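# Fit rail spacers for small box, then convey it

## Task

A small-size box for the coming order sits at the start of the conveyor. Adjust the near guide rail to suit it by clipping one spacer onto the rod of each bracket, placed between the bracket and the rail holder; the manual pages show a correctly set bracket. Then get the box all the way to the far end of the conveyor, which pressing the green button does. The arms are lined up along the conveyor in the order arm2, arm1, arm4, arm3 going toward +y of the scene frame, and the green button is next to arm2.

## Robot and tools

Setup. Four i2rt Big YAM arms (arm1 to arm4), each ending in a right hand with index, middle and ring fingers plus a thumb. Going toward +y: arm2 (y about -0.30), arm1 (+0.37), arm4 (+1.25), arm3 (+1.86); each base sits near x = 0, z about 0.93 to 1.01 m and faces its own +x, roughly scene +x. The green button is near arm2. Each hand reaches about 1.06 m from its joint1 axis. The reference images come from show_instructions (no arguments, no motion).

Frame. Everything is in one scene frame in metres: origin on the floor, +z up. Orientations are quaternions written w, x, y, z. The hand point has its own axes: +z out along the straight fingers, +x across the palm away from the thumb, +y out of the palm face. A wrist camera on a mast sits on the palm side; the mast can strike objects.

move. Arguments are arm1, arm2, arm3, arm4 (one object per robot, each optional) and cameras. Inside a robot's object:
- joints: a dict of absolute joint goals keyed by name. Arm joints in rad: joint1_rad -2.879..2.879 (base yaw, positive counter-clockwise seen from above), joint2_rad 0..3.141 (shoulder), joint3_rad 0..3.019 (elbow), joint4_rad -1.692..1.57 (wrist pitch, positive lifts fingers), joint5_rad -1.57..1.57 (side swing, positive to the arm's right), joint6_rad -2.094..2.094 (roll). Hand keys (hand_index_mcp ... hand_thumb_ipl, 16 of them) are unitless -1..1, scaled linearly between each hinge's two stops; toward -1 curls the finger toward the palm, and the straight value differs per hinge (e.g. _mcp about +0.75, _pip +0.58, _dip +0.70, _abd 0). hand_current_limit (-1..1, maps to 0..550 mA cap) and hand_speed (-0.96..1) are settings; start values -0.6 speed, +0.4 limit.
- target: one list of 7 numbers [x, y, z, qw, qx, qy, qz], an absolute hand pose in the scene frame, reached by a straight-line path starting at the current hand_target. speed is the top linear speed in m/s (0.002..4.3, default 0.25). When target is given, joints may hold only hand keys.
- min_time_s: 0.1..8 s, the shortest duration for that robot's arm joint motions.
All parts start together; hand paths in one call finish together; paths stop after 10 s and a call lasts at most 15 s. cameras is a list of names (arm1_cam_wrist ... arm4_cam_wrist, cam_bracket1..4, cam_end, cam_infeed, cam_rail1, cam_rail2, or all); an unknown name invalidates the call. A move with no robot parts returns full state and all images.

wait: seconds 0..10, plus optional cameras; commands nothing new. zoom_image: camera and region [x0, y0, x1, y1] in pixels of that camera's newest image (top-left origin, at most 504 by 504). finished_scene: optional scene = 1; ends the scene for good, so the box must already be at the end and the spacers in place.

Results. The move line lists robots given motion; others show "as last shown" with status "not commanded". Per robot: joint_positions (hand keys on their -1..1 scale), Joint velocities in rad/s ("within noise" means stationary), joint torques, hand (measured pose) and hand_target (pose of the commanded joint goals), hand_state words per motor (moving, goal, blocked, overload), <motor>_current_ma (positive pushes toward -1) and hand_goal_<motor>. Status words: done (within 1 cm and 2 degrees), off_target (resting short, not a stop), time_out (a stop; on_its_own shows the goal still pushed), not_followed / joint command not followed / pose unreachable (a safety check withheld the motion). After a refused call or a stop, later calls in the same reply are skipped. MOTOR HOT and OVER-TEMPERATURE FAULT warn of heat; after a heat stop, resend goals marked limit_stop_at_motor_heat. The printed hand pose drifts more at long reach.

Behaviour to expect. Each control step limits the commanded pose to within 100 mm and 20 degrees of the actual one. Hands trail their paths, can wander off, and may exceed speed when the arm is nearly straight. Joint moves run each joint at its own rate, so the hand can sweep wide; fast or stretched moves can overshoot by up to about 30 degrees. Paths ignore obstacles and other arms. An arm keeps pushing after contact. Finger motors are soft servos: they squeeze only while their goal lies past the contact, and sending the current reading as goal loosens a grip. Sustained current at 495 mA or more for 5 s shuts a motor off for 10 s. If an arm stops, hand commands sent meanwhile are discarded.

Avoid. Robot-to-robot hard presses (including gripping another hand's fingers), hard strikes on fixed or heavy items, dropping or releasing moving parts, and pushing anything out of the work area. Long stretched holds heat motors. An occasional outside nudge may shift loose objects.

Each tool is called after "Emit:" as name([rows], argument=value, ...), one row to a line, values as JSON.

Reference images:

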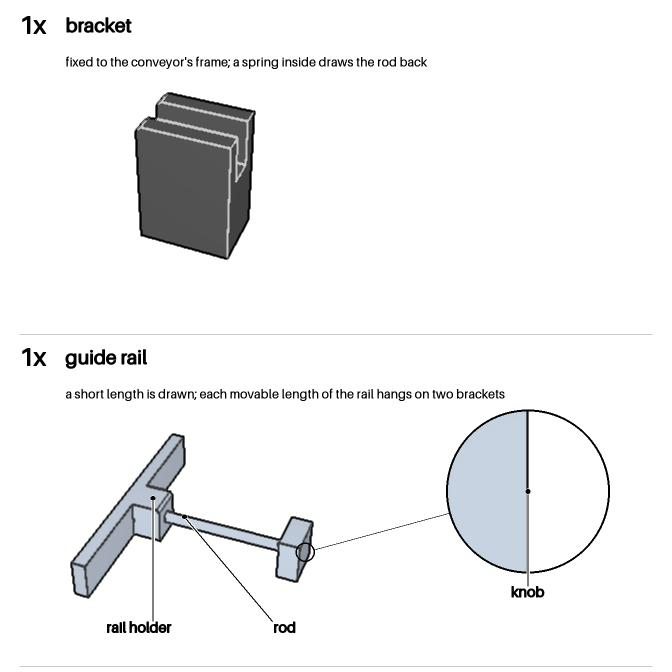

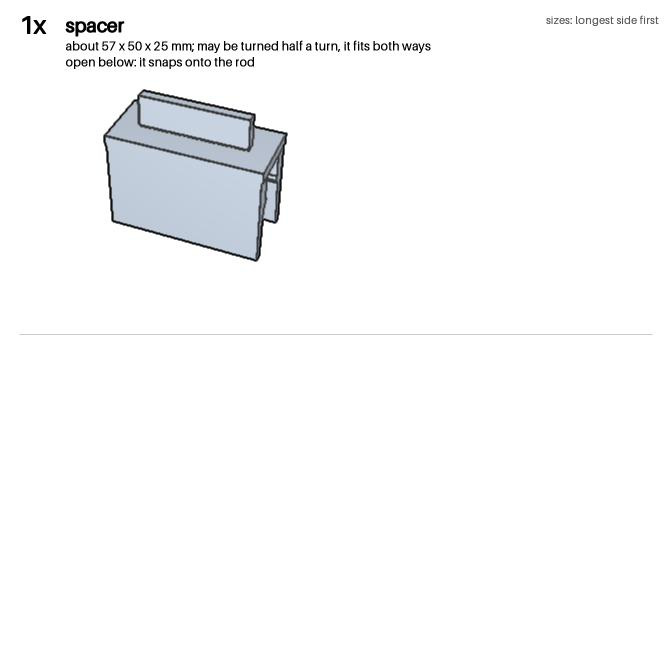

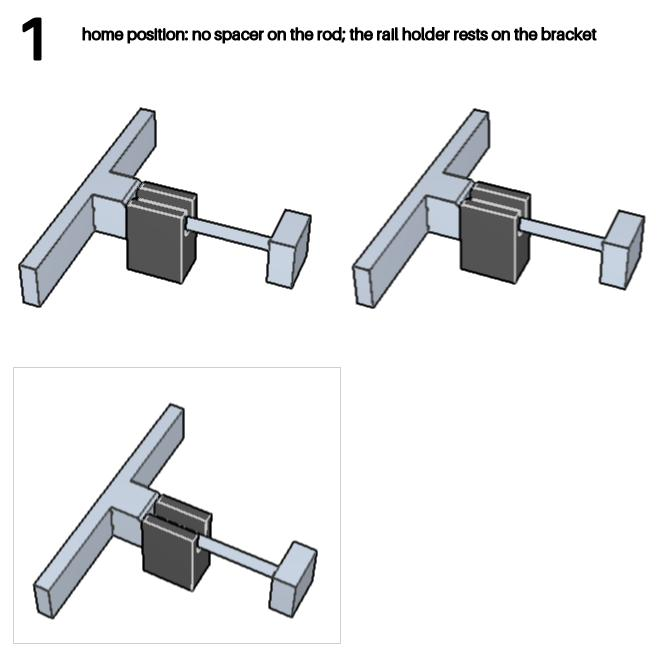

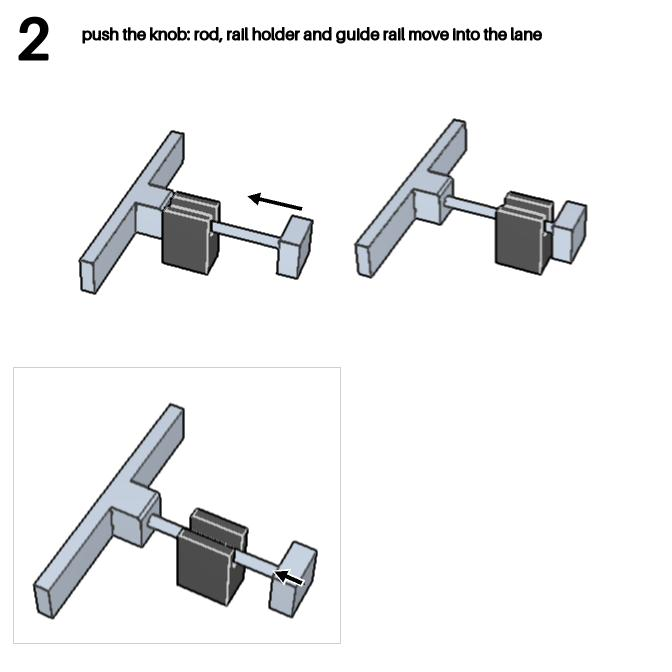

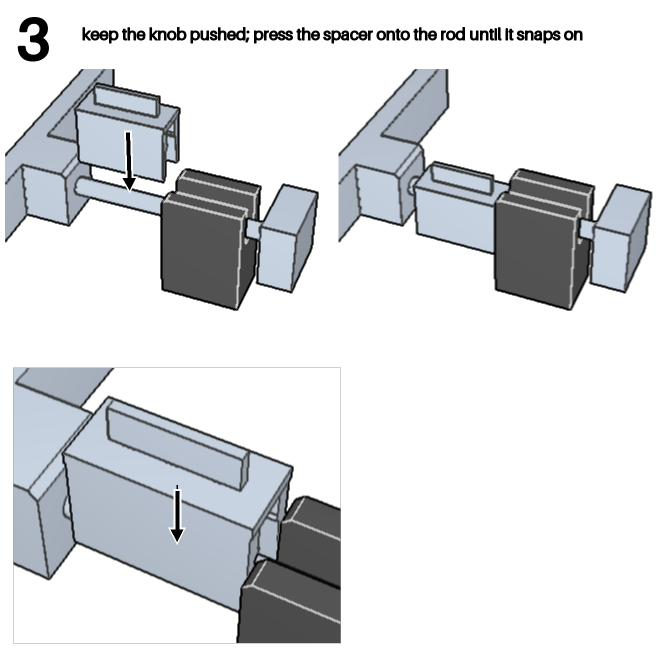

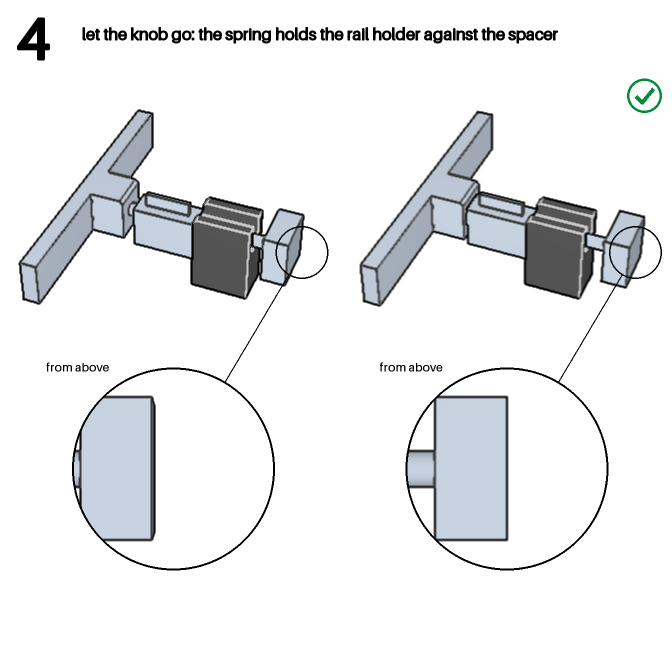

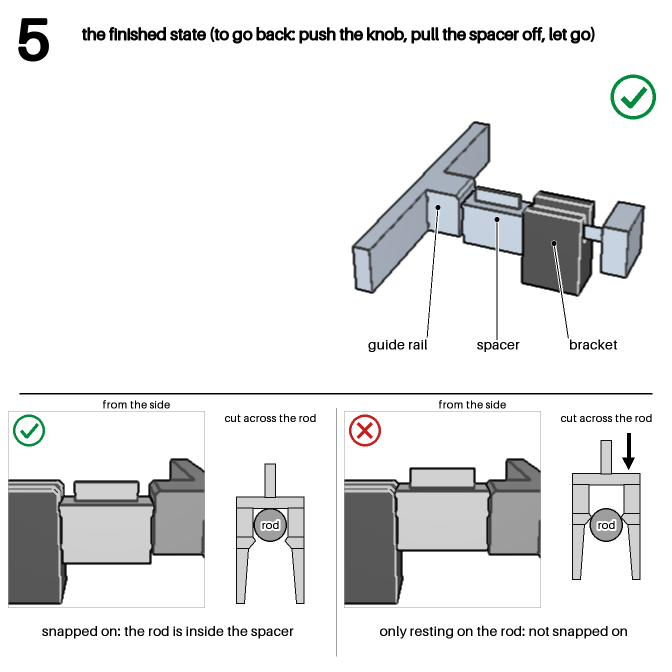

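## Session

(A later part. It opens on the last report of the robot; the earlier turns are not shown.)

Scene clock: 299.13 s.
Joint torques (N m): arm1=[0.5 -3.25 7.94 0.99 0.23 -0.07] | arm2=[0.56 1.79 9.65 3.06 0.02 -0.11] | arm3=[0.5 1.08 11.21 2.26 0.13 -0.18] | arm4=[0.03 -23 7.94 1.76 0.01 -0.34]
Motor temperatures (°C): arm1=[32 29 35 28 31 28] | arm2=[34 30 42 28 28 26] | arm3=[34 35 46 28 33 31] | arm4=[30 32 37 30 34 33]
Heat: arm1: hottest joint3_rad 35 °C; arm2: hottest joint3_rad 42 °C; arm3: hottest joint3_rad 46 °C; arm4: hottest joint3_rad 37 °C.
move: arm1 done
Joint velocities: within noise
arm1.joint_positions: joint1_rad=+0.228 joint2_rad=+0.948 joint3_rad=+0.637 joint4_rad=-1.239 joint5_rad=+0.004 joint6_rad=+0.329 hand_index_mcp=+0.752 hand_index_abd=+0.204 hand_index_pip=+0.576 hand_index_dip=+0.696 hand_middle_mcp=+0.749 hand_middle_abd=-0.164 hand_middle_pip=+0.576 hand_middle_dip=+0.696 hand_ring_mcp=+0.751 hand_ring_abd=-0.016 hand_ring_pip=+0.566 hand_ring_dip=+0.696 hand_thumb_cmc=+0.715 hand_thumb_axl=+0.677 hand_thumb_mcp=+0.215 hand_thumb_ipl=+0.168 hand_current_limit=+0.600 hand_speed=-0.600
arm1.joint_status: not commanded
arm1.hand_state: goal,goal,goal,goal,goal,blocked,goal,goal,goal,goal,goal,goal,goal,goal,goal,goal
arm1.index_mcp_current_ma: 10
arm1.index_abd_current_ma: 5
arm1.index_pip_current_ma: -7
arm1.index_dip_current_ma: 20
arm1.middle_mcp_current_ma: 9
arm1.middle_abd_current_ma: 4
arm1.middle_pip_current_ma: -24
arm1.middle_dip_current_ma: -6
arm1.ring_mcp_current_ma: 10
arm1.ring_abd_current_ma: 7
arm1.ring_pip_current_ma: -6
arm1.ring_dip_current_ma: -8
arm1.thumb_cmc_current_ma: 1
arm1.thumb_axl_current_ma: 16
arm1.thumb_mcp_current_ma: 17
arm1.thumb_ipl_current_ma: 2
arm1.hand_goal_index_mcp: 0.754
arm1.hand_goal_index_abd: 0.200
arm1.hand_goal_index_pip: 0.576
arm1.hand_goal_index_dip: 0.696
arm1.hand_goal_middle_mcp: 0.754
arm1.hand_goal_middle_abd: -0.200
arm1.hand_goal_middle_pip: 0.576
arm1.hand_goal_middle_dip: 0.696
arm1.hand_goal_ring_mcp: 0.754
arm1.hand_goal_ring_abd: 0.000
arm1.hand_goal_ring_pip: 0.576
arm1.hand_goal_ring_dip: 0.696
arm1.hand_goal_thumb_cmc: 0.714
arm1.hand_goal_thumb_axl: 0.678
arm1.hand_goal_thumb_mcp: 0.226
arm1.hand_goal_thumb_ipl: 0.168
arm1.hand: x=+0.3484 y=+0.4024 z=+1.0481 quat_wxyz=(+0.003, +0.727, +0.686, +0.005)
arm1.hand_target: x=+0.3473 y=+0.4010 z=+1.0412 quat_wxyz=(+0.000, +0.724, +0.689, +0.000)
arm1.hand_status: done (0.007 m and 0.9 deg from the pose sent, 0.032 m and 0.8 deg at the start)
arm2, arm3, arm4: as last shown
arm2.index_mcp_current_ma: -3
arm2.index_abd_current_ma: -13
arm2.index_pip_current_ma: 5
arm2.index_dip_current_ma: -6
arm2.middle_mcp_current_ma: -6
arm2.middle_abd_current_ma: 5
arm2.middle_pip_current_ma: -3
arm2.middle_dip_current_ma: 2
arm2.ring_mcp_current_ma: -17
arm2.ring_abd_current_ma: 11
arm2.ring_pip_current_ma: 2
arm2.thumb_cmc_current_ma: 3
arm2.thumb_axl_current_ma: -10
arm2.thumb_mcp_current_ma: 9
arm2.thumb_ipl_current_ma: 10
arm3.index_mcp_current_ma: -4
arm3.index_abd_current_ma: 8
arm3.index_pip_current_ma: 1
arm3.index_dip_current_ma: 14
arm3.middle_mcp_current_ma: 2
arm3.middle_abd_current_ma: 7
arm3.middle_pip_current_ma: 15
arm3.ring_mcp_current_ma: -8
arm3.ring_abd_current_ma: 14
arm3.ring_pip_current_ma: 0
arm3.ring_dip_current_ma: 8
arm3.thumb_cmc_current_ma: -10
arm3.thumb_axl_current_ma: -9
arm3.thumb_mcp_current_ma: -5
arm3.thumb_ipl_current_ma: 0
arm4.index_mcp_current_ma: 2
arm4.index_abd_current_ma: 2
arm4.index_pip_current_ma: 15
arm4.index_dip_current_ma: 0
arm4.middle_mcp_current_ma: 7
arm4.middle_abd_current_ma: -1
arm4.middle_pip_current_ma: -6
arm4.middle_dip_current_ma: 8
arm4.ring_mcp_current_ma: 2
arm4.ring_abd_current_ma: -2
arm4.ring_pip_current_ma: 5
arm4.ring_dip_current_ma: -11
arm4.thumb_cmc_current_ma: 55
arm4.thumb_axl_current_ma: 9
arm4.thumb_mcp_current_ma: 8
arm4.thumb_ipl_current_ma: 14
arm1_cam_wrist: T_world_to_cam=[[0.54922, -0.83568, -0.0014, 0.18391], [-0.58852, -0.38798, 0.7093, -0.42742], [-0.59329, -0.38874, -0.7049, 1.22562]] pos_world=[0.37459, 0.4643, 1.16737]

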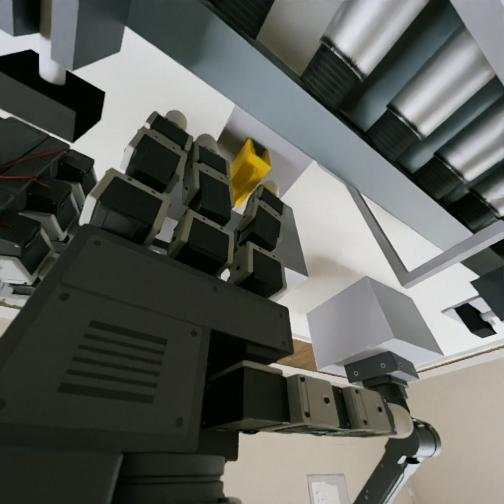

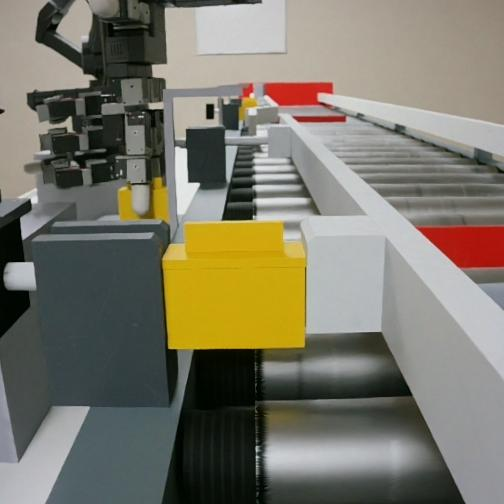

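Emit:
move(arm1={"joints":{"hand_index_abd":-0.12,"hand_middle_abd":0.12}}, cameras=["arm1_cam_wrist","cam_bracket2"])

Emit:
zoom_image(camera="arm1_cam_wrist", region=[150, 80, 330, 260])

Emit:
zoom_image(camera="cam_bracket2", region=[80, 100, 240, 260])

Scene clock: 302.63 s.
Joint torques (N m): arm1=[0.62 -3.25 7.97 0.95 0.22 -0.09] | arm2=[0.91 1.2 9.59 3.02 0.06 -0.06] | arm3=[0.56 1.08 11.21 2.26 0.14 -0.18] | arm4=[0.03 -23.24 7.88 1.83 -0.02 -0.34]
Motor temperatures (°C): arm1=[32 29 35 28 31 28] | arm2=[34 30 42 28 28 26] | arm3=[34 35 46 28 33 31] | arm4=[30 33 37 30 34 33]
Heat: arm1: hottest joint3_rad 35 °C; arm2: hottest joint3_rad 42 °C; arm3: hottest joint3_rad 46 °C; arm4: hottest joint3_rad 37 °C.
move: arm1 off_target
Joint velocities: within noise
arm1.joint_positions: joint1_rad=+0.228 joint2_rad=+0.949 joint3_rad=+0.637 joint4_rad=-1.239 joint5_rad=+0.004 joint6_rad=+0.329 hand_index_mcp=+0.754 hand_index_abd=+0.003 hand_index_pip=+0.577 hand_index_dip=+0.696 hand_middle_mcp=+0.749 hand_middle_abd=+0.014 hand_middle_pip=+0.574 hand_middle_dip=+0.693 hand_ring_mcp=+0.751 hand_ring_abd=-0.017 hand_ring_pip=+0.566 hand_ring_dip=+0.696 hand_thumb_cmc=+0.715 hand_thumb_axl=+0.677 hand_thumb_mcp=+0.215 hand_thumb_ipl=+0.168 hand_current_limit=+0.600 hand_speed=-0.600
arm1.joint_status: hand_index_abd off_target (ended at +0.003, target -0.120); hand_middle_abd off_target (ended at +0.014, target +0.120)
arm1.hand_state: goal,blocked,goal,goal,goal,blocked,goal,goal,goal,goal,goal,goal,goal,goal,goal,goal
arm1.index_mcp_current_ma: -3
arm1.index_abd_current_ma: 1
arm1.index_pip_current_ma: 11
arm1.index_dip_current_ma: -10
arm1.middle_mcp_current_ma: 9
arm1.middle_abd_current_ma: -3
arm1.middle_pip_current_ma: -9
arm1.middle_dip_current_ma: -7
arm1.ring_mcp_current_ma: 19
arm1.ring_abd_current_ma: -1
arm1.ring_pip_current_ma: 9
arm1.ring_dip_current_ma: -14
arm1.thumb_cmc_current_ma: -7
arm1.thumb_axl_current_ma: 11
arm1.thumb_mcp_current_ma: 1
arm1.thumb_ipl_current_ma: -8
arm1.hand_goal_index_mcp: 0.754
arm1.hand_goal_index_abd: -0.120
arm1.hand_goal_index_pip: 0.576
arm1.hand_goal_index_dip: 0.696
arm1.hand_goal_middle_mcp: 0.754
arm1.hand_goal_middle_abd: 0.120
arm1.hand_goal_middle_pip: 0.576
arm1.hand_goal_middle_dip: 0.696
arm1.hand_goal_ring_mcp: 0.754
arm1.hand_goal_ring_abd: 0.000
arm1.hand_goal_ring_pip: 0.576
arm1.hand_goal_ring_dip: 0.696
arm1.hand_goal_thumb_cmc: 0.714
arm1.hand_goal_thumb_axl: 0.678
arm1.hand_goal_thumb_mcp: 0.226
arm1.hand_goal_thumb_ipl: 0.168
arm1.hand: x=+0.3484 y=+0.4024 z=+1.0480 quat_wxyz=(+0.003, +0.727, +0.686, +0.005)
arm1.hand_target: x=+0.3472 y=+0.4011 z=+1.0411 quat_wxyz=(+0.000, +0.724, +0.690, +0.000)
arm1.hand_status: not commanded
arm2, arm3, arm4: as last shown
arm2.index_mcp_current_ma: 6
arm2.index_abd_current_ma: -10
arm2.index_pip_current_ma: 18
arm2.index_dip_current_ma: 0
arm2.middle_mcp_current_ma: 4
arm2.middle_abd_current_ma: -11
arm2.middle_pip_current_ma: -1
arm2.middle_dip_current_ma: -6
arm2.ring_mcp_current_ma: -4
arm2.ring_abd_current_ma: 12
arm2.ring_pip_current_ma: 16
arm2.ring_dip_current_ma: 0
arm2.thumb_cmc_current_ma: 2
arm2.thumb_axl_current_ma: -2
arm2.thumb_mcp_current_ma: 6
arm2.thumb_ipl_current_ma: -8
arm3.index_mcp_current_ma: -10
arm3.index_abd_current_ma: 5
arm3.index_pip_current_ma: 4
arm3.index_dip_current_ma: 12
arm3.middle_mcp_current_ma: -4
arm3.middle_pip_current_ma: 13
arm3.middle_dip_current_ma: 10
arm3.ring_mcp_current_ma: -13
arm3.ring_abd_current_ma: 12
arm3.ring_pip_current_ma: 4
arm3.ring_dip_current_ma: 1
arm3.thumb_cmc_current_ma: -3
arm3.thumb_axl_current_ma: -2
arm3.thumb_ipl_current_ma: 2
arm4.index_mcp_current_ma: -2
arm4.index_abd_current_ma: 6
arm4.index_pip_current_ma: 24
arm4.index_dip_current_ma: 6
arm4.middle_mcp_current_ma: 10
arm4.middle_abd_current_ma: 1
arm4.middle_pip_current_ma: -5
arm4.middle_dip_current_ma: 13
arm4.ring_mcp_current_ma: -3
arm4.ring_abd_current_ma: 2
arm4.ring_pip_current_ma: 1
arm4.ring_dip_current_ma: -10
arm4.thumb_cmc_current_ma: 47
arm4.thumb_axl_current_ma: 3
arm4.thumb_ipl_current_ma: 12
arm1_cam_wrist: T_world_to_cam=[[0.54956, -0.83545, -0.00155, 0.18393], [-0.58812, -0.38818, 0.70953, -0.42764], [-0.59338, -0.38902, -0.70467, 1.22548]] pos_world=[0.37459, 0.4644, 1.16727]

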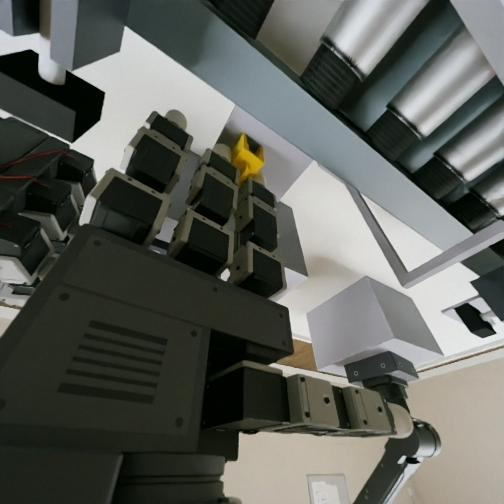

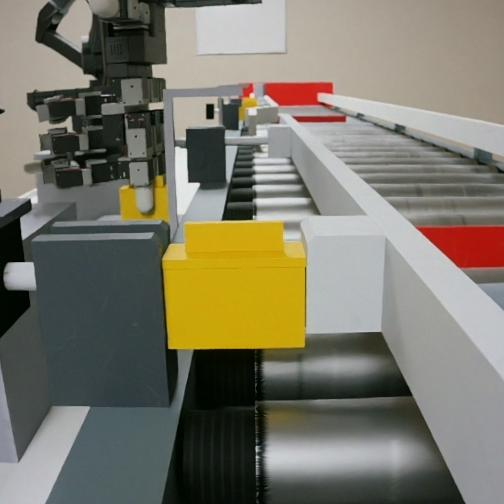

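Scaled by 2.800 from the camera's image (finer frame: 720x720).

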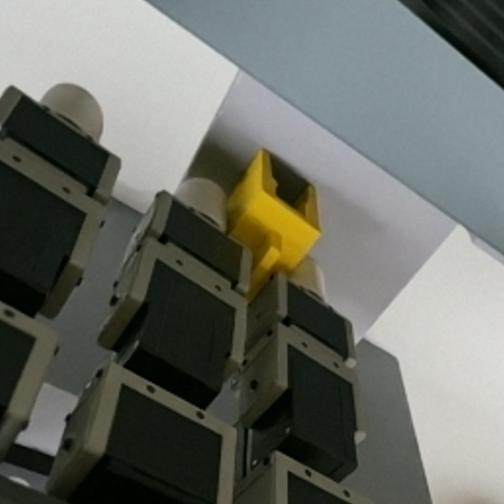

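Scaled by 3.150 from the camera's image (finer frame: 720x720).

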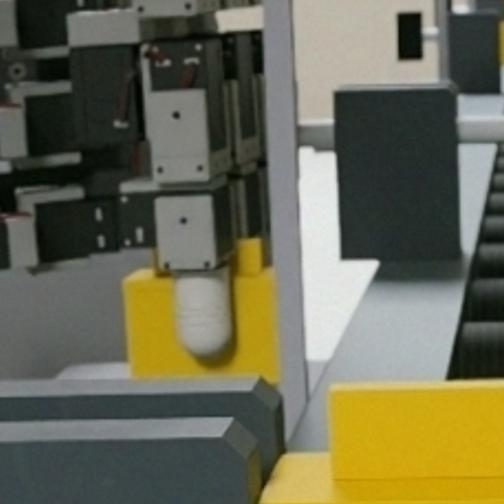

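Emit:
move(arm1={"joints":{"hand_index_abd":-0.3,"hand_middle_abd":0.3}})

Scene clock: 305.63 s.
Joint torques (N m): arm1=[0.67 -3.37 7.94 0.98 0.22 -0.09] | arm2=[0.32 2.14 9.77 2.95 0.03 -0.12] | arm3=[0.56 1.14 11.21 2.28 0.13 -0.18] | arm4=[0.15 -23.18 7.95 1.81 -0.01 -0.35]
Motor temperatures (°C): arm1=[32 29 35 28 31 28] | arm2=[34 30 42 28 28 26] | arm3=[34 35 46 28 33 31] | arm4=[30 33 37 30 34 33]
Heat: arm1: hottest joint3_rad 35 °C; arm2: hottest joint3_rad 42 °C; arm3: hottest joint3_rad 46 °C; arm4: hottest joint3_rad 37 °C.
move: arm1 off_target
Joint velocities: within noise
arm1.joint_positions: joint1_rad=+0.228 joint2_rad=+0.949 joint3_rad=+0.637 joint4_rad=-1.239 joint5_rad=+0.004 joint6_rad=+0.329 hand_index_mcp=+0.753 hand_index_abd=+0.002 hand_index_pip=+0.577 hand_index_dip=+0.696 hand_middle_mcp=+0.749 hand_middle_abd=+0.014 hand_middle_pip=+0.574 hand_middle_dip=+0.693 hand_ring_mcp=+0.751 hand_ring_abd=-0.017 hand_ring_pip=+0.566 hand_ring_dip=+0.696 hand_thumb_cmc=+0.715 hand_thumb_axl=+0.677 hand_thumb_mcp=+0.215 hand_thumb_ipl=+0.168 hand_current_limit=+0.600 hand_speed=-0.600
arm1.joint_status: hand_index_abd off_target (ended at +0.002, target -0.300); hand_middle_abd off_target (ended at +0.014, target +0.300)
arm1.hand_state: goal,blocked,goal,goal,goal,blocked,goal,goal,goal,goal,goal,goal,goal,goal,goal,goal
arm1.index_mcp_current_ma: -9
arm1.index_abd_current_ma: 25
arm1.index_pip_current_ma: 3
arm1.index_dip_current_ma: 6
arm1.middle_mcp_current_ma: -13
arm1.middle_abd_current_ma: -33
arm1.middle_pip_current_ma: -6
arm1.middle_dip_current_ma: 7
arm1.ring_mcp_current_ma: 16
arm1.ring_abd_current_ma: -3
arm1.ring_pip_current_ma: 3
arm1.ring_dip_current_ma: 13
arm1.thumb_cmc_current_ma: -4
arm1.thumb_axl_current_ma: 12
arm1.thumb_mcp_current_ma: 0
arm1.thumb_ipl_current_ma: -28
arm1.hand_goal_index_mcp: 0.754
arm1.hand_goal_index_abd: -0.300
arm1.hand_goal_index_pip: 0.576
arm1.hand_goal_index_dip: 0.696
arm1.hand_goal_middle_mcp: 0.754
arm1.hand_goal_middle_abd: 0.300
arm1.hand_goal_middle_pip: 0.576
arm1.hand_goal_middle_dip: 0.696
arm1.hand_goal_ring_mcp: 0.754
arm1.hand_goal_ring_abd: 0.000
arm1.hand_goal_ring_pip: 0.576
arm1.hand_goal_ring_dip: 0.696
arm1.hand_goal_thumb_cmc: 0.714
arm1.hand_goal_thumb_axl: 0.678
arm1.hand_goal_thumb_mcp: 0.226
arm1.hand_goal_thumb_ipl: 0.168
arm1.hand: x=+0.3484 y=+0.4024 z=+1.0480 quat_wxyz=(+0.003, +0.727, +0.686, +0.005)
arm1.hand_target: x=+0.3472 y=+0.4011 z=+1.0411 quat_wxyz=(+0.000, +0.724, +0.690, +0.000)
arm1.hand_status: not commanded
arm2, arm3, arm4: as last shown
arm2.index_mcp_current_ma: 13
arm2.index_abd_current_ma: 4
arm2.index_dip_current_ma: 9
arm2.middle_mcp_current_ma: -1
arm2.middle_abd_current_ma: -20
arm2.middle_pip_current_ma: 23
arm2.middle_dip_current_ma: -14
arm2.ring_mcp_current_ma: -15
arm2.ring_abd_current_ma: 9
arm2.ring_pip_current_ma: 2
arm2.ring_dip_current_ma: -4
arm2.thumb_cmc_current_ma: 14
arm2.thumb_mcp_current_ma: 13
arm2.thumb_ipl_current_ma: -4
arm3.index_mcp_current_ma: -5
arm3.index_abd_current_ma: 11
arm3.index_pip_current_ma: -1
arm3.index_dip_current_ma: 6
arm3.middle_mcp_current_ma: 5
arm3.middle_abd_current_ma: 13
arm3.middle_pip_current_ma: 6
arm3.middle_dip_current_ma: 4
arm3.ring_mcp_current_ma: -7
arm3.ring_abd_current_ma: 13
arm3.ring_pip_current_ma: 1
arm3.ring_dip_current_ma: -6
arm3.thumb_cmc_current_ma: -11
arm3.thumb_axl_current_ma: 2
arm3.thumb_mcp_current_ma: -6
arm4.index_mcp_current_ma: 4
arm4.index_abd_current_ma: -1
arm4.index_pip_current_ma: 21
arm4.middle_mcp_current_ma: 8
arm4.middle_abd_current_ma: -1
arm4.middle_pip_current_ma: -2
arm4.middle_dip_current_ma: 7
arm4.ring_mcp_current_ma: 16
arm4.ring_abd_current_ma: 6
arm4.ring_pip_current_ma: 4
arm4.ring_dip_current_ma: -14
arm4.thumb_cmc_current_ma: 56
arm4.thumb_axl_current_ma: 11
arm4.thumb_mcp_current_ma: 4
arm4.thumb_ipl_current_ma: 9
pictures: none

Emit:
move(arm1={"joints":{"hand_index_abd":-0.9,"hand_middle_abd":0.9}})

Scene clock: 307.70 s.
Joint torques (N m): arm1=[0.5 -3.37 7.95 0.98 0.23 -0.09] | arm2=[0.62 1.38 9.58 3.12 0.04 -0.09] | arm3=[0.56 1.14 11.22 2.26 0.13 -0.18] | arm4=[0.09 -23.24 7.92 1.95 -0.01 -0.34]
Motor temperatures (°C): arm1=[32 29 34 28 31 28] | arm2=[34 30 43 28 28 26] | arm3=[34 35 46 28 33 31] | arm4=[30 33 37 30 34 33]
Heat: arm1: hottest joint3_rad 34 °C; arm2: hottest joint3_rad 43 °C; arm3: hottest joint3_rad 46 °C; arm4: hottest joint3_rad 37 °C.
move: arm1 off_target
Joint velocities: within noise
arm1.joint_positions: joint1_rad=+0.228 joint2_rad=+0.949 joint3_rad=+0.637 joint4_rad=-1.239 joint5_rad=+0.004 joint6_rad=+0.329 hand_index_mcp=+0.754 hand_index_abd=-0.003 hand_index_pip=+0.577 hand_index_dip=+0.696 hand_middle_mcp=+0.747 hand_middle_abd=+0.014 hand_middle_pip=+0.574 hand_middle_dip=+0.693 hand_ring_mcp=+0.751 hand_ring_abd=-0.017 hand_ring_pip=+0.566 hand_ring_dip=+0.696 hand_thumb_cmc=+0.715 hand_thumb_axl=+0.677 hand_thumb_mcp=+0.215 hand_thumb_ipl=+0.168 hand_current_limit=+0.600 hand_speed=-0.600
arm1.joint_status: hand_index_abd off_target (ended at -0.003, target -0.900); hand_middle_abd off_target (ended at +0.014, target +0.900)
arm1.hand_state: goal,blocked,goal,goal,goal,blocked,goal,goal,goal,goal,goal,goal,goal,goal,goal,goal
arm1.index_mcp_current_ma: 14
arm1.index_abd_current_ma: 214
arm1.index_pip_current_ma: 6
arm1.index_dip_current_ma: -3
arm1.middle_mcp_current_ma: -2
arm1.middle_abd_current_ma: -245
arm1.middle_pip_current_ma: 1
arm1.middle_dip_current_ma: 5
arm1.ring_mcp_current_ma: 11
arm1.ring_abd_current_ma: -10
arm1.ring_pip_current_ma: 5
arm1.ring_dip_current_ma: -15
arm1.thumb_cmc_current_ma: 15
arm1.thumb_axl_current_ma: 0
arm1.thumb_mcp_current_ma: -4
arm1.thumb_ipl_current_ma: -30
arm1.hand_goal_index_mcp: 0.754
arm1.hand_goal_index_abd: -0.900
arm1.hand_goal_index_pip: 0.576
arm1.hand_goal_index_dip: 0.696
arm1.hand_goal_middle_mcp: 0.754
arm1.hand_goal_middle_abd: 0.900
arm1.hand_goal_middle_pip: 0.576
arm1.hand_goal_middle_dip: 0.696
arm1.hand_goal_ring_mcp: 0.754
arm1.hand_goal_ring_abd: 0.000
arm1.hand_goal_ring_pip: 0.576
arm1.hand_goal_ring_dip: 0.696
arm1.hand_goal_thumb_cmc: 0.714
arm1.hand_goal_thumb_axl: 0.678
arm1.hand_goal_thumb_mcp: 0.226
arm1.hand_goal_thumb_ipl: 0.168
arm1.hand: x=+0.3484 y=+0.4024 z=+1.0480 quat_wxyz=(+0.003, +0.727, +0.686, +0.005)
arm1.hand_target: x=+0.3472 y=+0.4011 z=+1.0411 quat_wxyz=(+0.000, +0.724, +0.690, +0.000)
arm1.hand_status: not commanded
arm2.joint_positions: joint1_rad=+0.167 joint2_rad=+0.587 joint3_rad=+1.378 joint4_rad=-1.264 joint5_rad=+0.057 joint6_rad=+1.034 hand_index_mcp=+0.755 hand_index_abd=+0.000 hand_index_pip=+0.577 hand_index_dip=+0.696 hand_middle_mcp=+0.755 hand_middle_abd=+0.000 hand_middle_pip=+0.577 hand_middle_dip=+0.696 hand_ring_mcp=+0.755 hand_ring_abd=+0.000 hand_ring_pip=+0.577 hand_ring_dip=+0.696 hand_thumb_cmc=+0.715 hand_thumb_axl=+0.677 hand_thumb_mcp=+0.226 hand_thumb_ipl=+0.168 hand_current_limit=+0.400 hand_speed=-0.600
arm2.joint_status: not commanded
arm2.hand_state: goal,goal,goal,goal,goal,goal,goal,goal,goal,goal,goal,goal,goal,goal,goal,goal
arm2.index_mcp_current_ma: 10
arm2.index_abd_current_ma: -2
arm2.index_pip_current_ma: 22
arm2.index_dip_current_ma: -12
arm2.middle_mcp_current_ma: 2
arm2.middle_abd_current_ma: -13
arm2.middle_pip_current_ma: -15
arm2.middle_dip_current_ma: 6
arm2.ring_mcp_current_ma: -10
arm2.ring_abd_current_ma: 13
arm2.ring_pip_current_ma: -4
arm2.ring_dip_current_ma: 0
arm2.thumb_cmc_current_ma: 0
arm2.thumb_axl_current_ma: 6
arm2.thumb_mcp_current_ma: 13
arm2.thumb_ipl_current_ma: -3
arm2.hand_goal_index_mcp: 0.754
arm2.hand_goal_index_abd: 0.000
arm2.hand_goal_index_pip: 0.576
arm2.hand_goal_index_dip: 0.696
arm2.hand_goal_middle_mcp: 0.754
arm2.hand_goal_middle_abd: 0.000
arm2.hand_goal_middle_pip: 0.576
arm2.hand_goal_middle_dip: 0.696
arm2.hand_goal_ring_mcp: 0.754
arm2.hand_goal_ring_abd: 0.000
arm2.hand_goal_ring_pip: 0.576
arm2.hand_goal_ring_dip: 0.696
arm2.hand_goal_thumb_cmc: 0.714
arm2.hand_goal_thumb_axl: 0.678
arm2.hand_goal_thumb_mcp: 0.226
arm2.hand_goal_thumb_ipl: 0.168
arm2.hand: x=+0.1797 y=-0.3972 z=+1.5491 quat_wxyz=(+0.151, +0.824, +0.215, +0.502)
arm2.hand_target: x=+0.1765 y=-0.3975 z=+1.5621 quat_wxyz=(+0.154, +0.817, +0.213, +0.514)
arm2.hand_status: not commanded
arm3.joint_positions: joint1_rad=-0.104 joint2_rad=+0.612 joint3_rad=+1.327 joint4_rad=-1.152 joint5_rad=+0.038 joint6_rad=+1.084 hand_index_mcp=+0.756 hand_index_abd=+0.001 hand_index_pip=+0.577 hand_index_dip=+0.696 hand_middle_mcp=+0.756 hand_middle_abd=+0.002 hand_middle_pip=+0.577 hand_middle_dip=+0.696 hand_ring_mcp=+0.756 hand_ring_abd=+0.001 hand_ring_pip=+0.577 hand_ring_dip=+0.696 hand_thumb_cmc=+0.715 hand_thumb_axl=+0.677 hand_thumb_mcp=+0.226 hand_thumb_ipl=+0.168 hand_current_limit=+0.400 hand_speed=-0.600
arm3.joint_status: not commanded
arm3.hand_state: goal,goal,goal,goal,goal,goal,goal,goal,goal,goal,goal,goal,goal,goal,goal,goal
arm3.index_mcp_current_ma: -5
arm3.index_abd_current_ma: 13
arm3.index_pip_current_ma: -2
arm3.index_dip_current_ma: 7
arm3.middle_mcp_current_ma: 7
arm3.middle_abd_current_ma: 9
arm3.middle_pip_current_ma: 8
arm3.middle_dip_current_ma: 8
arm3.ring_mcp_current_ma: -6
arm3.ring_abd_current_ma: 16
arm3.ring_pip_current_ma: 2
arm3.ring_dip_current_ma: 0
arm3.thumb_cmc_current_ma: -3
arm3.thumb_axl_current_ma: -9
arm3.thumb_mcp_current_ma: 8
arm3.thumb_ipl_current_ma: -1
arm3.hand_goal_index_mcp: 0.754
arm3.hand_goal_index_abd: 0.000
arm3.hand_goal_index_pip: 0.576
arm3.hand_goal_index_dip: 0.696
arm3.hand_goal_middle_mcp: 0.754
arm3.hand_goal_middle_abd: 0.000
arm3.hand_goal_middle_pip: 0.576
arm3.hand_goal_middle_dip: 0.696
arm3.hand_goal_ring_mcp: 0.754
arm3.hand_goal_ring_abd: 0.000
arm3.hand_goal_ring_pip: 0.576
arm3.hand_goal_ring_dip: 0.696
arm3.hand_goal_thumb_cmc: 0.714
arm3.hand_goal_thumb_axl: 0.678
arm3.hand_goal_thumb_mcp: 0.226
arm3.hand_goal_thumb_ipl: 0.168
arm3.hand: x=+0.1920 y=+1.7236 z=+1.4967 quat_wxyz=(+0.183, +0.835, +0.123, +0.504)
arm3.hand_target: x=+0.1889 y=+1.7240 z=+1.5076 quat_wxyz=(+0.186, +0.829, +0.122, +0.514)
arm3.hand_status: not commanded
arm4: as last shown
arm4.index_mcp_current_ma: 1
arm4.index_abd_current_ma: 13
arm4.index_pip_current_ma: 10
arm4.middle_mcp_current_ma: 11
arm4.middle_abd_current_ma: 6
arm4.middle_pip_current_ma: 5
arm4.middle_dip_current_ma: 14
arm4.ring_mcp_current_ma: 3
arm4.ring_abd_current_ma: 1
arm4.ring_dip_current_ma: -8
arm4.thumb_cmc_current_ma: 53
arm4.thumb_axl_current_ma: 6
arm4.thumb_mcp_current_ma: 9
arm4.thumb_ipl_current_ma: 14
pictures: none

Emit:
move(arm1={"target":[0.3475,0.401,1.175,0,0.7071,0.7071,0],"speed":0.12,"joints":{"hand_index_abd":-1.0,"hand_middle_abd":1.0}}, arm4={"target":[0.10,0.465,0.975,0.5,0.5,-0.5,0.5],"speed":0.15}, cameras=["arm1_cam_wrist","cam_bracket2","cam_bracket1","cam_rail1"])

Scene clock: 313.83 s.
Joint torques (N m): arm1=[0.5 -4.01 13.08 0.13 0.25 -0.07] | arm2=[0.79 2.26 9.62 2.91 -0.01 -0.1] | arm3=[0.56 1.08 11.21 2.26 0.14 -0.18] | arm4=[-0.26 -24.35 8.73 1.85 -0.02 -0.35]
Motor temperatures (°C): arm1=[32 29 34 28 31 28] | arm2=[34 30 43 28 28 26] | arm3=[34 35 46 28 33 31] | arm4=[30 33 37 30 34 33]
Heat: arm1: hottest joint3_rad 34 °C; arm2: hottest joint3_rad 43 °C; arm3: hottest joint3_rad 46 °C; arm4: hottest joint3_rad 37 °C.
move: arm1 off_target; arm4 off_target
Joint velocities: within noise
arm1.joint_positions: joint1_rad=+0.215 joint2_rad=+0.892 joint3_rad=+0.900 joint4_rad=-1.608 joint5_rad=+0.005 joint6_rad=+0.267 hand_index_mcp=+0.755 hand_index_abd=-0.004 hand_index_pip=+0.577 hand_index_dip=+0.696 hand_middle_mcp=+0.735 hand_middle_abd=+0.015 hand_middle_pip=+0.573 hand_middle_dip=+0.693 hand_ring_mcp=+0.751 hand_ring_abd=-0.017 hand_ring_pip=+0.566 hand_ring_dip=+0.696 hand_thumb_cmc=+0.715 hand_thumb_axl=+0.677 hand_thumb_mcp=+0.215 hand_thumb_ipl=+0.168 hand_current_limit=+0.600 hand_speed=-0.600
arm1.joint_status: hand_index_abd off_target (ended at -0.004, target -1.000); hand_middle_abd off_target (ended at +0.015, target +1.000)
arm1.hand_state: goal,blocked,goal,goal,goal,blocked,goal,goal,goal,goal,goal,goal,goal,goal,goal,goal
arm1.index_mcp_current_ma: -3
arm1.index_abd_current_ma: 302
arm1.index_pip_current_ma: 16
arm1.index_dip_current_ma: 4
arm1.middle_mcp_current_ma: -2
arm1.middle_abd_current_ma: -282
arm1.middle_pip_current_ma: -17
arm1.middle_dip_current_ma: 12
arm1.ring_mcp_current_ma: 6
arm1.ring_abd_current_ma: -10
arm1.ring_pip_current_ma: 4
arm1.ring_dip_current_ma: 24
arm1.thumb_cmc_current_ma: 3
arm1.thumb_axl_current_ma: -6
arm1.thumb_mcp_current_ma: 0
arm1.thumb_ipl_current_ma: -9
arm1.hand_goal_index_mcp: 0.754
arm1.hand_goal_index_abd: -1.000
arm1.hand_goal_index_pip: 0.576
arm1.hand_goal_index_dip: 0.696
arm1.hand_goal_middle_mcp: 0.754
arm1.hand_goal_middle_abd: 1.000
arm1.hand_goal_middle_pip: 0.576
arm1.hand_goal_middle_dip: 0.696
arm1.hand_goal_ring_mcp: 0.754
arm1.hand_goal_ring_abd: 0.000
arm1.hand_goal_ring_pip: 0.576
arm1.hand_goal_ring_dip: 0.696
arm1.hand_goal_thumb_cmc: 0.714
arm1.hand_goal_thumb_axl: 0.678
arm1.hand_goal_thumb_mcp: 0.226
arm1.hand_goal_thumb_ipl: 0.168
arm1.hand: x=+0.3387 y=+0.3999 z=+1.1551 quat_wxyz=(-0.009, +0.710, +0.704, -0.016)
arm1.hand_target: x=+0.3470 y=+0.4008 z=+1.1749 quat_wxyz=(+0.000, +0.707, +0.707, +0.000)
arm1.hand_status: off_target (0.022 m and 2.2 deg from the pose sent, 0.127 m and 3.4 deg at the start)
arm2, arm3: as last shown
arm2.index_mcp_current_ma: 9
arm2.index_abd_current_ma: 8
arm2.index_pip_current_ma: 8
arm2.index_dip_current_ma: -15
arm2.middle_mcp_current_ma: -8
arm2.middle_abd_current_ma: 5
arm2.middle_pip_current_ma: -18
arm2.middle_dip_current_ma: 1
arm2.ring_mcp_current_ma: -3
arm2.ring_abd_current_ma: 12
arm2.ring_pip_current_ma: -2
arm2.ring_dip_current_ma: -5
arm2.thumb_axl_current_ma: -3
arm2.thumb_mcp_current_ma: 8
arm2.thumb_ipl_current_ma: 10
arm3.index_abd_current_ma: 7
arm3.index_pip_current_ma: 2
arm3.index_dip_current_ma: 5
arm3.middle_mcp_current_ma: 9
arm3.middle_abd_current_ma: 6
arm3.middle_pip_current_ma: 9
arm3.middle_dip_current_ma: 10
arm3.ring_mcp_current_ma: -7
arm3.ring_abd_current_ma: 5
arm3.ring_pip_current_ma: -8
arm3.ring_dip_current_ma: 1
arm3.thumb_cmc_current_ma: 2
arm3.thumb_axl_current_ma: -1
arm3.thumb_mcp_current_ma: -8
arm3.thumb_ipl_current_ma: 1
arm4.joint_positions: joint1_rad=-1.421 joint2_rad=+2.429 joint3_rad=+1.392 joint4_rad=+1.033 joint5_rad=+0.273 joint6_rad=+1.566 hand_index_mcp=-0.189 hand_index_abd=+0.003 hand_index_pip=-0.727 hand_index_dip=+0.262 hand_middle_mcp=-0.191 hand_middle_abd=+0.007 hand_middle_pip=-0.735 hand_middle_dip=+0.264 hand_ring_mcp=-0.192 hand_ring_abd=+0.161 hand_ring_pip=-0.739 hand_ring_dip=+0.260 hand_thumb_cmc=-0.526 hand_thumb_axl=+0.678 hand_thumb_mcp=+0.229 hand_thumb_ipl=+0.170 hand_current_limit=+0.600 hand_speed=-0.600
arm4.joint_status: not commanded
arm4.hand_state: goal,goal,goal,goal,goal,goal,goal,goal,goal,overload,goal,goal,blocked,goal,goal,goal
arm4.index_mcp_current_ma: 3
arm4.index_abd_current_ma: 4
arm4.index_pip_current_ma: 19
arm4.index_dip_current_ma: 17
arm4.middle_mcp_current_ma: 9
arm4.middle_abd_current_ma: 1
arm4.middle_pip_current_ma: -10
arm4.middle_dip_current_ma: 15
arm4.ring_mcp_current_ma: 7
arm4.ring_abd_current_ma: 6
arm4.ring_pip_current_ma: 3
arm4.ring_dip_current_ma: -14
arm4.thumb_cmc_current_ma: 51
arm4.thumb_axl_current_ma: 2
arm4.thumb_mcp_current_ma: 10
arm4.thumb_ipl_current_ma: 10
arm4.hand_goal_index_mcp: -0.200
arm4.hand_goal_index_abd: 0.000
arm4.hand_goal_index_pip: -0.740
arm4.hand_goal_index_dip: 0.260
arm4.hand_goal_middle_mcp: -0.200
arm4.hand_goal_middle_abd: 0.000
arm4.hand_goal_middle_pip: -0.740
arm4.hand_goal_middle_dip: 0.260
arm4.hand_goal_ring_mcp: -0.200
arm4.hand_goal_ring_abd: 0.000
arm4.hand_goal_ring_pip: -0.740
arm4.hand_goal_ring_dip: 0.260
arm4.hand_goal_thumb_cmc: -0.570
arm4.hand_goal_thumb_axl: 0.678
arm4.hand_goal_thumb_mcp: 0.226
arm4.hand_goal_thumb_ipl: 0.168
arm4.hand: x=+0.1077 y=+0.4774 z=+0.9763 quat_wxyz=(+0.495, +0.506, -0.499, +0.500)
arm4.hand_target: x=+0.0998 y=+0.4659 z=+0.9752 quat_wxyz=(+0.500, +0.500, -0.500, +0.500)
arm4.hand_status: off_target (0.015 m and 0.9 deg from the pose sent, 0.047 m and 0.8 deg at the start)
pictures: arm1_cam_wrist, cam_bracket1, cam_bracket2, cam_rail1
arm1_cam_wrist: T_world_to_cam=[[0.58943, -0.80762, -0.01804, 0.18173], [-0.53463, -0.40674, 0.74077, -0.55707], [-0.6056, -0.42699, -0.67152, 1.27524]] pos_world=[0.36734, 0.4647, 1.27228]

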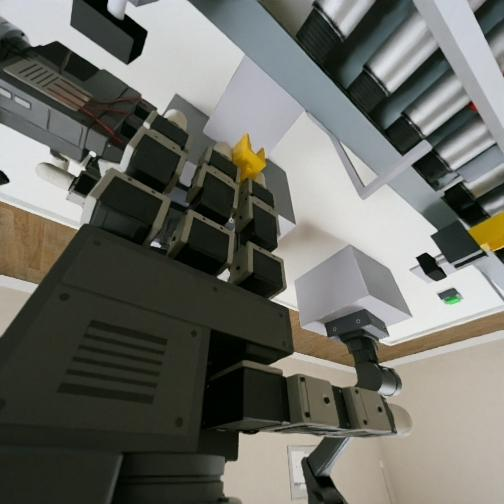

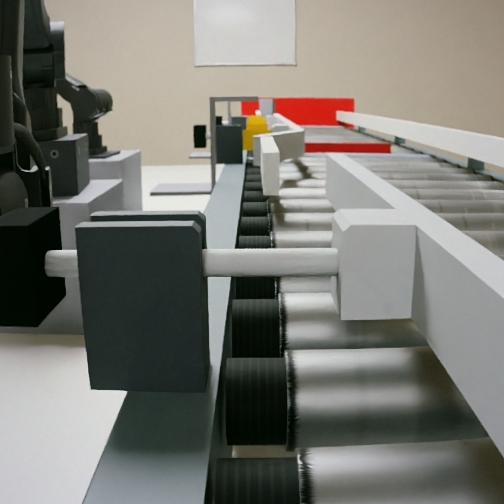

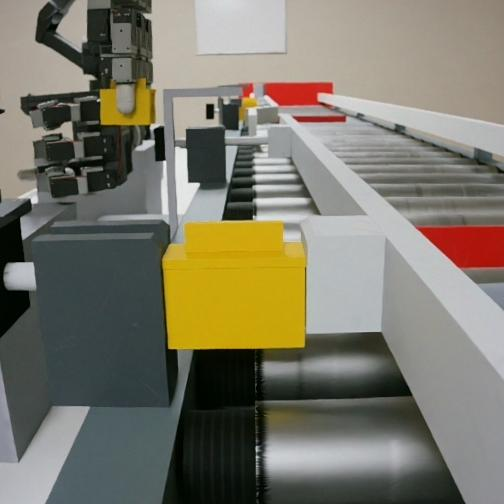

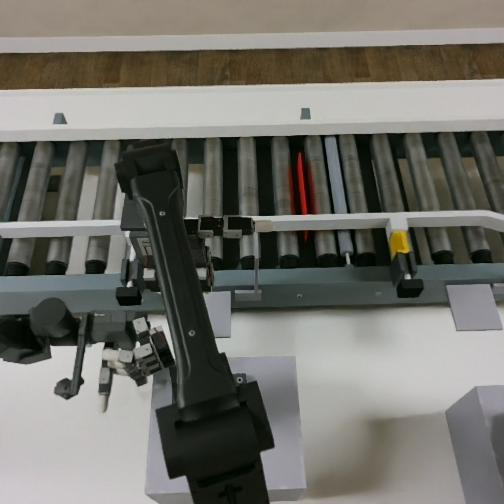

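Emit:
move(arm1={"target":[0.46,0.56,1.20,0,0.7071,0.7071,0],"speed":0.15}, cameras=["arm1_cam_wrist","cam_bracket2","cam_bracket1","cam_rail1"])

Emit:
zoom_image(camera="arm1_cam_wrist", region=[80, 0, 380, 260])

Scene clock: 318.10 s.
Joint torques (N m): arm1=[1.67 -10.11 13.11 0.35 0.31 0.22] | arm2=[0.56 1.73 9.54 2.95 0 -0.11] | arm3=[0.56 1.14 11.21 2.28 0.13 -0.18] | arm4=[-0.38 -24.18 8.61 1.84 -0.02 -0.36]
Motor temperatures (°C): arm1=[32 29 35 28 31 28] | arm2=[34 30 43 28 28 26] | arm3=[34 35 46 28 33 31] | arm4=[30 33 37 30 34 33]
Heat: arm1: hottest joint3_rad 35 °C; arm2: hottest joint3_rad 43 °C; arm3: hottest joint3_rad 46 °C; arm4: hottest joint3_rad 37 °C.
move: arm1 off_target
Joint velocities: within noise
arm1.joint_positions: joint1_rad=+0.534 joint2_rad=+1.334 joint3_rad=+1.302 joint4_rad=-1.561 joint5_rad=+0.005 joint6_rad=+0.565 hand_index_mcp=+0.756 hand_index_abd=-0.004 hand_index_pip=+0.577 hand_index_dip=+0.696 hand_middle_mcp=+0.735 hand_middle_abd=+0.015 hand_middle_pip=+0.573 hand_middle_dip=+0.693 hand_ring_mcp=+0.751 hand_ring_abd=-0.019 hand_ring_pip=+0.566 hand_ring_dip=+0.696 hand_thumb_cmc=+0.712 hand_thumb_axl=+0.677 hand_thumb_mcp=+0.215 hand_thumb_ipl=+0.168 hand_current_limit=+0.600 hand_speed=-0.600
arm1.joint_status: not commanded
arm1.hand_state: goal,blocked,goal,goal,goal,blocked,goal,goal,goal,goal,goal,goal,goal,goal,goal,goal
arm1.index_mcp_current_ma: 1
arm1.index_abd_current_ma: 287
arm1.index_pip_current_ma: -6
arm1.index_dip_current_ma: -4
arm1.middle_mcp_current_ma: 13
arm1.middle_abd_current_ma: -307
arm1.middle_pip_current_ma: -23
arm1.middle_dip_current_ma: -9
arm1.ring_mcp_current_ma: 3
arm1.ring_abd_current_ma: 0
arm1.ring_pip_current_ma: 22
arm1.ring_dip_current_ma: -1
arm1.thumb_cmc_current_ma: 1
arm1.thumb_axl_current_ma: -6
arm1.thumb_mcp_current_ma: -6
arm1.thumb_ipl_current_ma: -28
arm1.hand_goal_index_mcp: 0.754
arm1.hand_goal_index_abd: -1.000
arm1.hand_goal_index_pip: 0.576
arm1.hand_goal_index_dip: 0.696
arm1.hand_goal_middle_mcp: 0.754
arm1.hand_goal_middle_abd: 1.000
arm1.hand_goal_middle_pip: 0.576
arm1.hand_goal_middle_dip: 0.696
arm1.hand_goal_ring_mcp: 0.754
arm1.hand_goal_ring_abd: 0.000
arm1.hand_goal_ring_pip: 0.576
arm1.hand_goal_ring_dip: 0.696
arm1.hand_goal_thumb_cmc: 0.714
arm1.hand_goal_thumb_axl: 0.678
arm1.hand_goal_thumb_mcp: 0.226
arm1.hand_goal_thumb_ipl: 0.168
arm1.hand: x=+0.4497 y=+0.5524 z=+1.1867 quat_wxyz=(-0.004, +0.703, +0.711, -0.014)
arm1.hand_target: x=+0.4594 y=+0.5598 z=+1.2000 quat_wxyz=(+0.000, +0.707, +0.707, +0.000)
arm1.hand_status: off_target (0.018 m and 1.8 deg from the pose sent, 0.206 m and 2.2 deg at the start)
arm2, arm3, arm4: as last shown
arm2.index_mcp_current_ma: -14
arm2.index_abd_current_ma: -2
arm2.index_pip_current_ma: 14
arm2.index_dip_current_ma: 16
arm2.middle_mcp_current_ma: 0
arm2.middle_abd_current_ma: 0
arm2.middle_pip_current_ma: -9
arm2.middle_dip_current_ma: 10
arm2.ring_mcp_current_ma: 6
arm2.ring_abd_current_ma: 10
arm2.ring_pip_current_ma: 0
arm2.ring_dip_current_ma: 5
arm2.thumb_cmc_current_ma: 13
arm2.thumb_axl_current_ma: 8
arm2.thumb_ipl_current_ma: 15
arm3.index_abd_current_ma: 15
arm3.index_pip_current_ma: -5
arm3.index_dip_current_ma: 8
arm3.middle_mcp_current_ma: -1
arm3.middle_abd_current_ma: 11
arm3.middle_pip_current_ma: 5
arm3.middle_dip_current_ma: 8
arm3.ring_mcp_current_ma: -10
arm3.ring_abd_current_ma: 8
arm3.ring_dip_current_ma: 0
arm3.thumb_cmc_current_ma: -7
arm3.thumb_axl_current_ma: -2
arm3.thumb_mcp_current_ma: -7
arm3.thumb_ipl_current_ma: -4
arm4.index_mcp_current_ma: 8
arm4.index_pip_current_ma: 13
arm4.index_dip_current_ma: 6
arm4.middle_mcp_current_ma: 7
arm4.middle_abd_current_ma: 8
arm4.middle_pip_current_ma: 1
arm4.middle_dip_current_ma: 6
arm4.ring_mcp_current_ma: 8
arm4.ring_abd_current_ma: 3
arm4.ring_pip_current_ma: -1
arm4.ring_dip_current_ma: -5
arm4.thumb_cmc_current_ma: 50
arm4.thumb_mcp_current_ma: 0
arm4.thumb_ipl_current_ma: 13
arm4.hand_target: x=+0.0997 y=+0.4659 z=+0.9752 quat_wxyz=(+0.500, +0.500, -0.500, +0.500)
pictures: arm1_cam_wrist, cam_bracket1, cam_bracket2, cam_rail1
arm1_cam_wrist: T_world_to_cam=[[0.60618, -0.79528, -0.00913, 0.21507], [-0.53365, -0.41522, 0.73676, -0.45004], [-0.58972, -0.44174, -0.67609, 1.4352]] pos_world=[0.47584, 0.61816, 1.30386]

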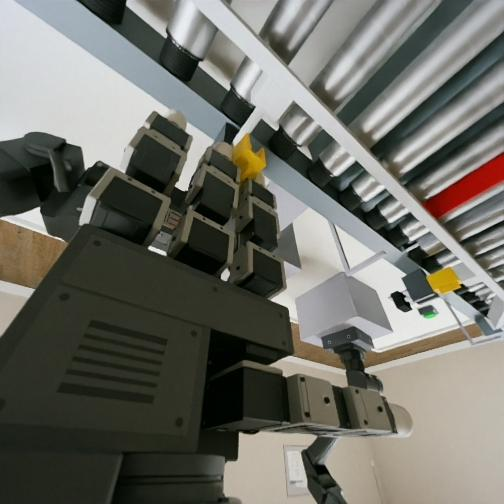

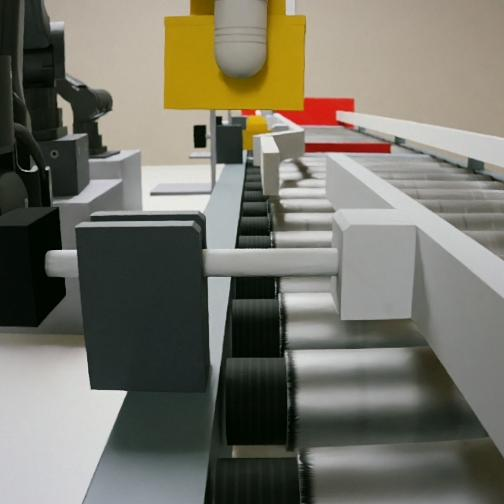

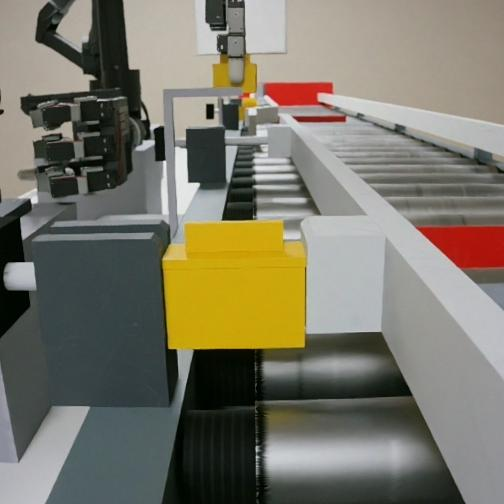

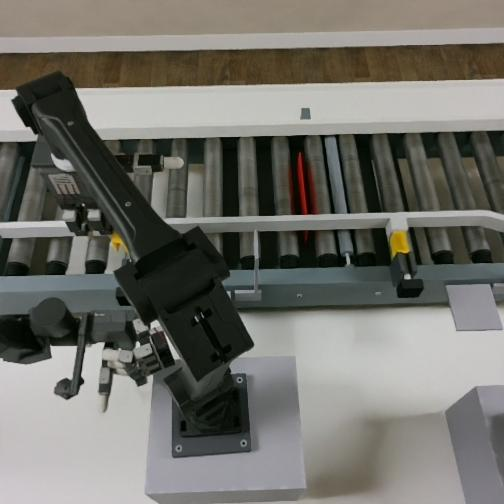

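Scaled by 1.680 from the camera's image (finer frame: 720x720).

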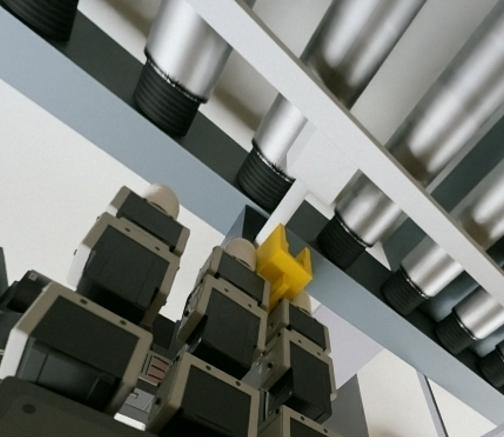

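Emit:
zoom_image(camera="cam_bracket1", region=[60, 180, 360, 420])

Emit:
zoom_image(camera="cam_bracket1", region=[150, 0, 330, 120])

Emit:
zoom_image(camera="arm1_cam_wrist", region=[190, 100, 310, 200])

Emit:
zoom_image(camera="cam_bracket2", region=[20, 200, 320, 420])

Scaled by 1.680 from the camera's image (finer frame: 720x720).

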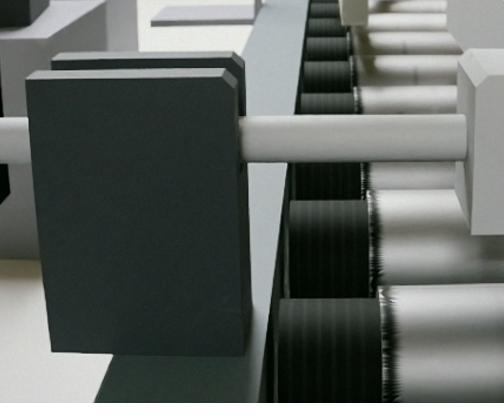

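Scaled by 2.800 from the camera's image (finer frame: 720x720).

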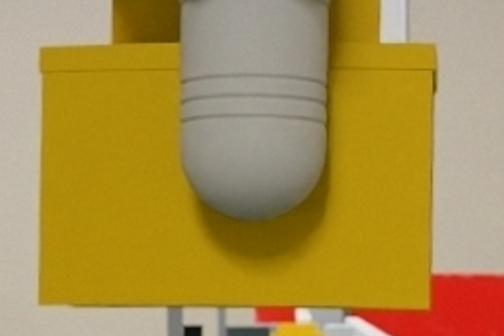

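Scaled by 4.200 from the camera's image (finer frame: 720x720).

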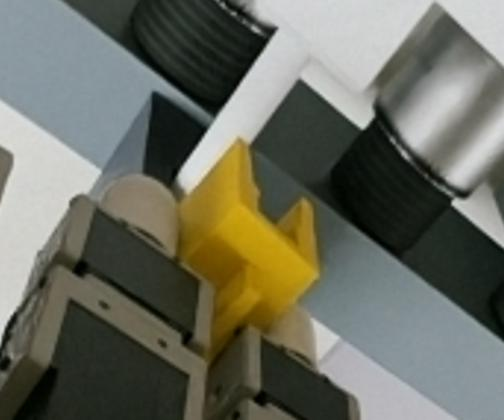

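Scaled by 1.680 from the camera's image (finer frame: 720x720).

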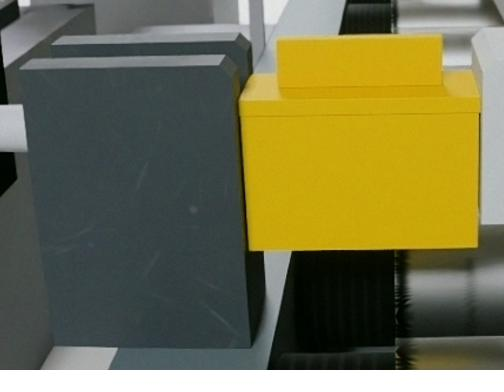

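Emit:
zoom_image(camera="cam_rail1", region=[60, 190, 180, 310])

Scaled by 4.200 from the camera's image (finer frame: 720x720).

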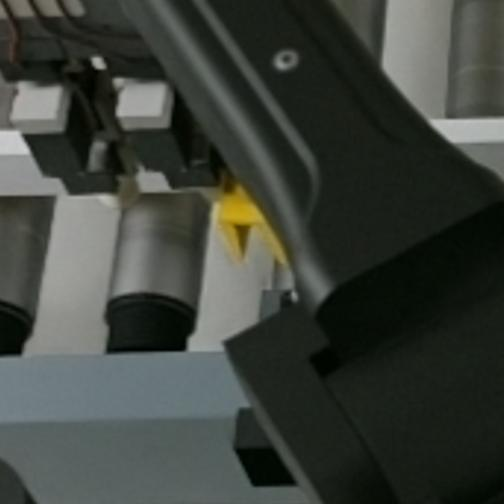

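Emit:
zoom_image(camera="arm1_cam_wrist", region=[215, 85, 285, 165])

Scaled by 6.300 from the camera's image (finer frame: 720x720).

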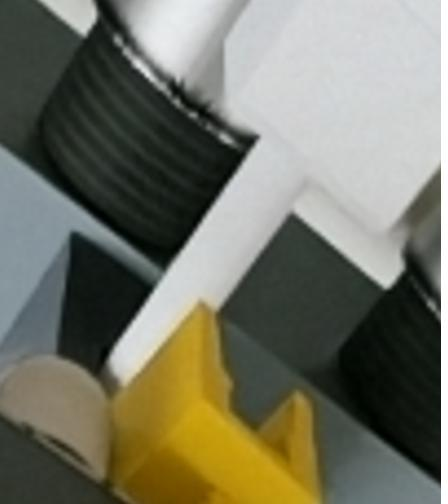

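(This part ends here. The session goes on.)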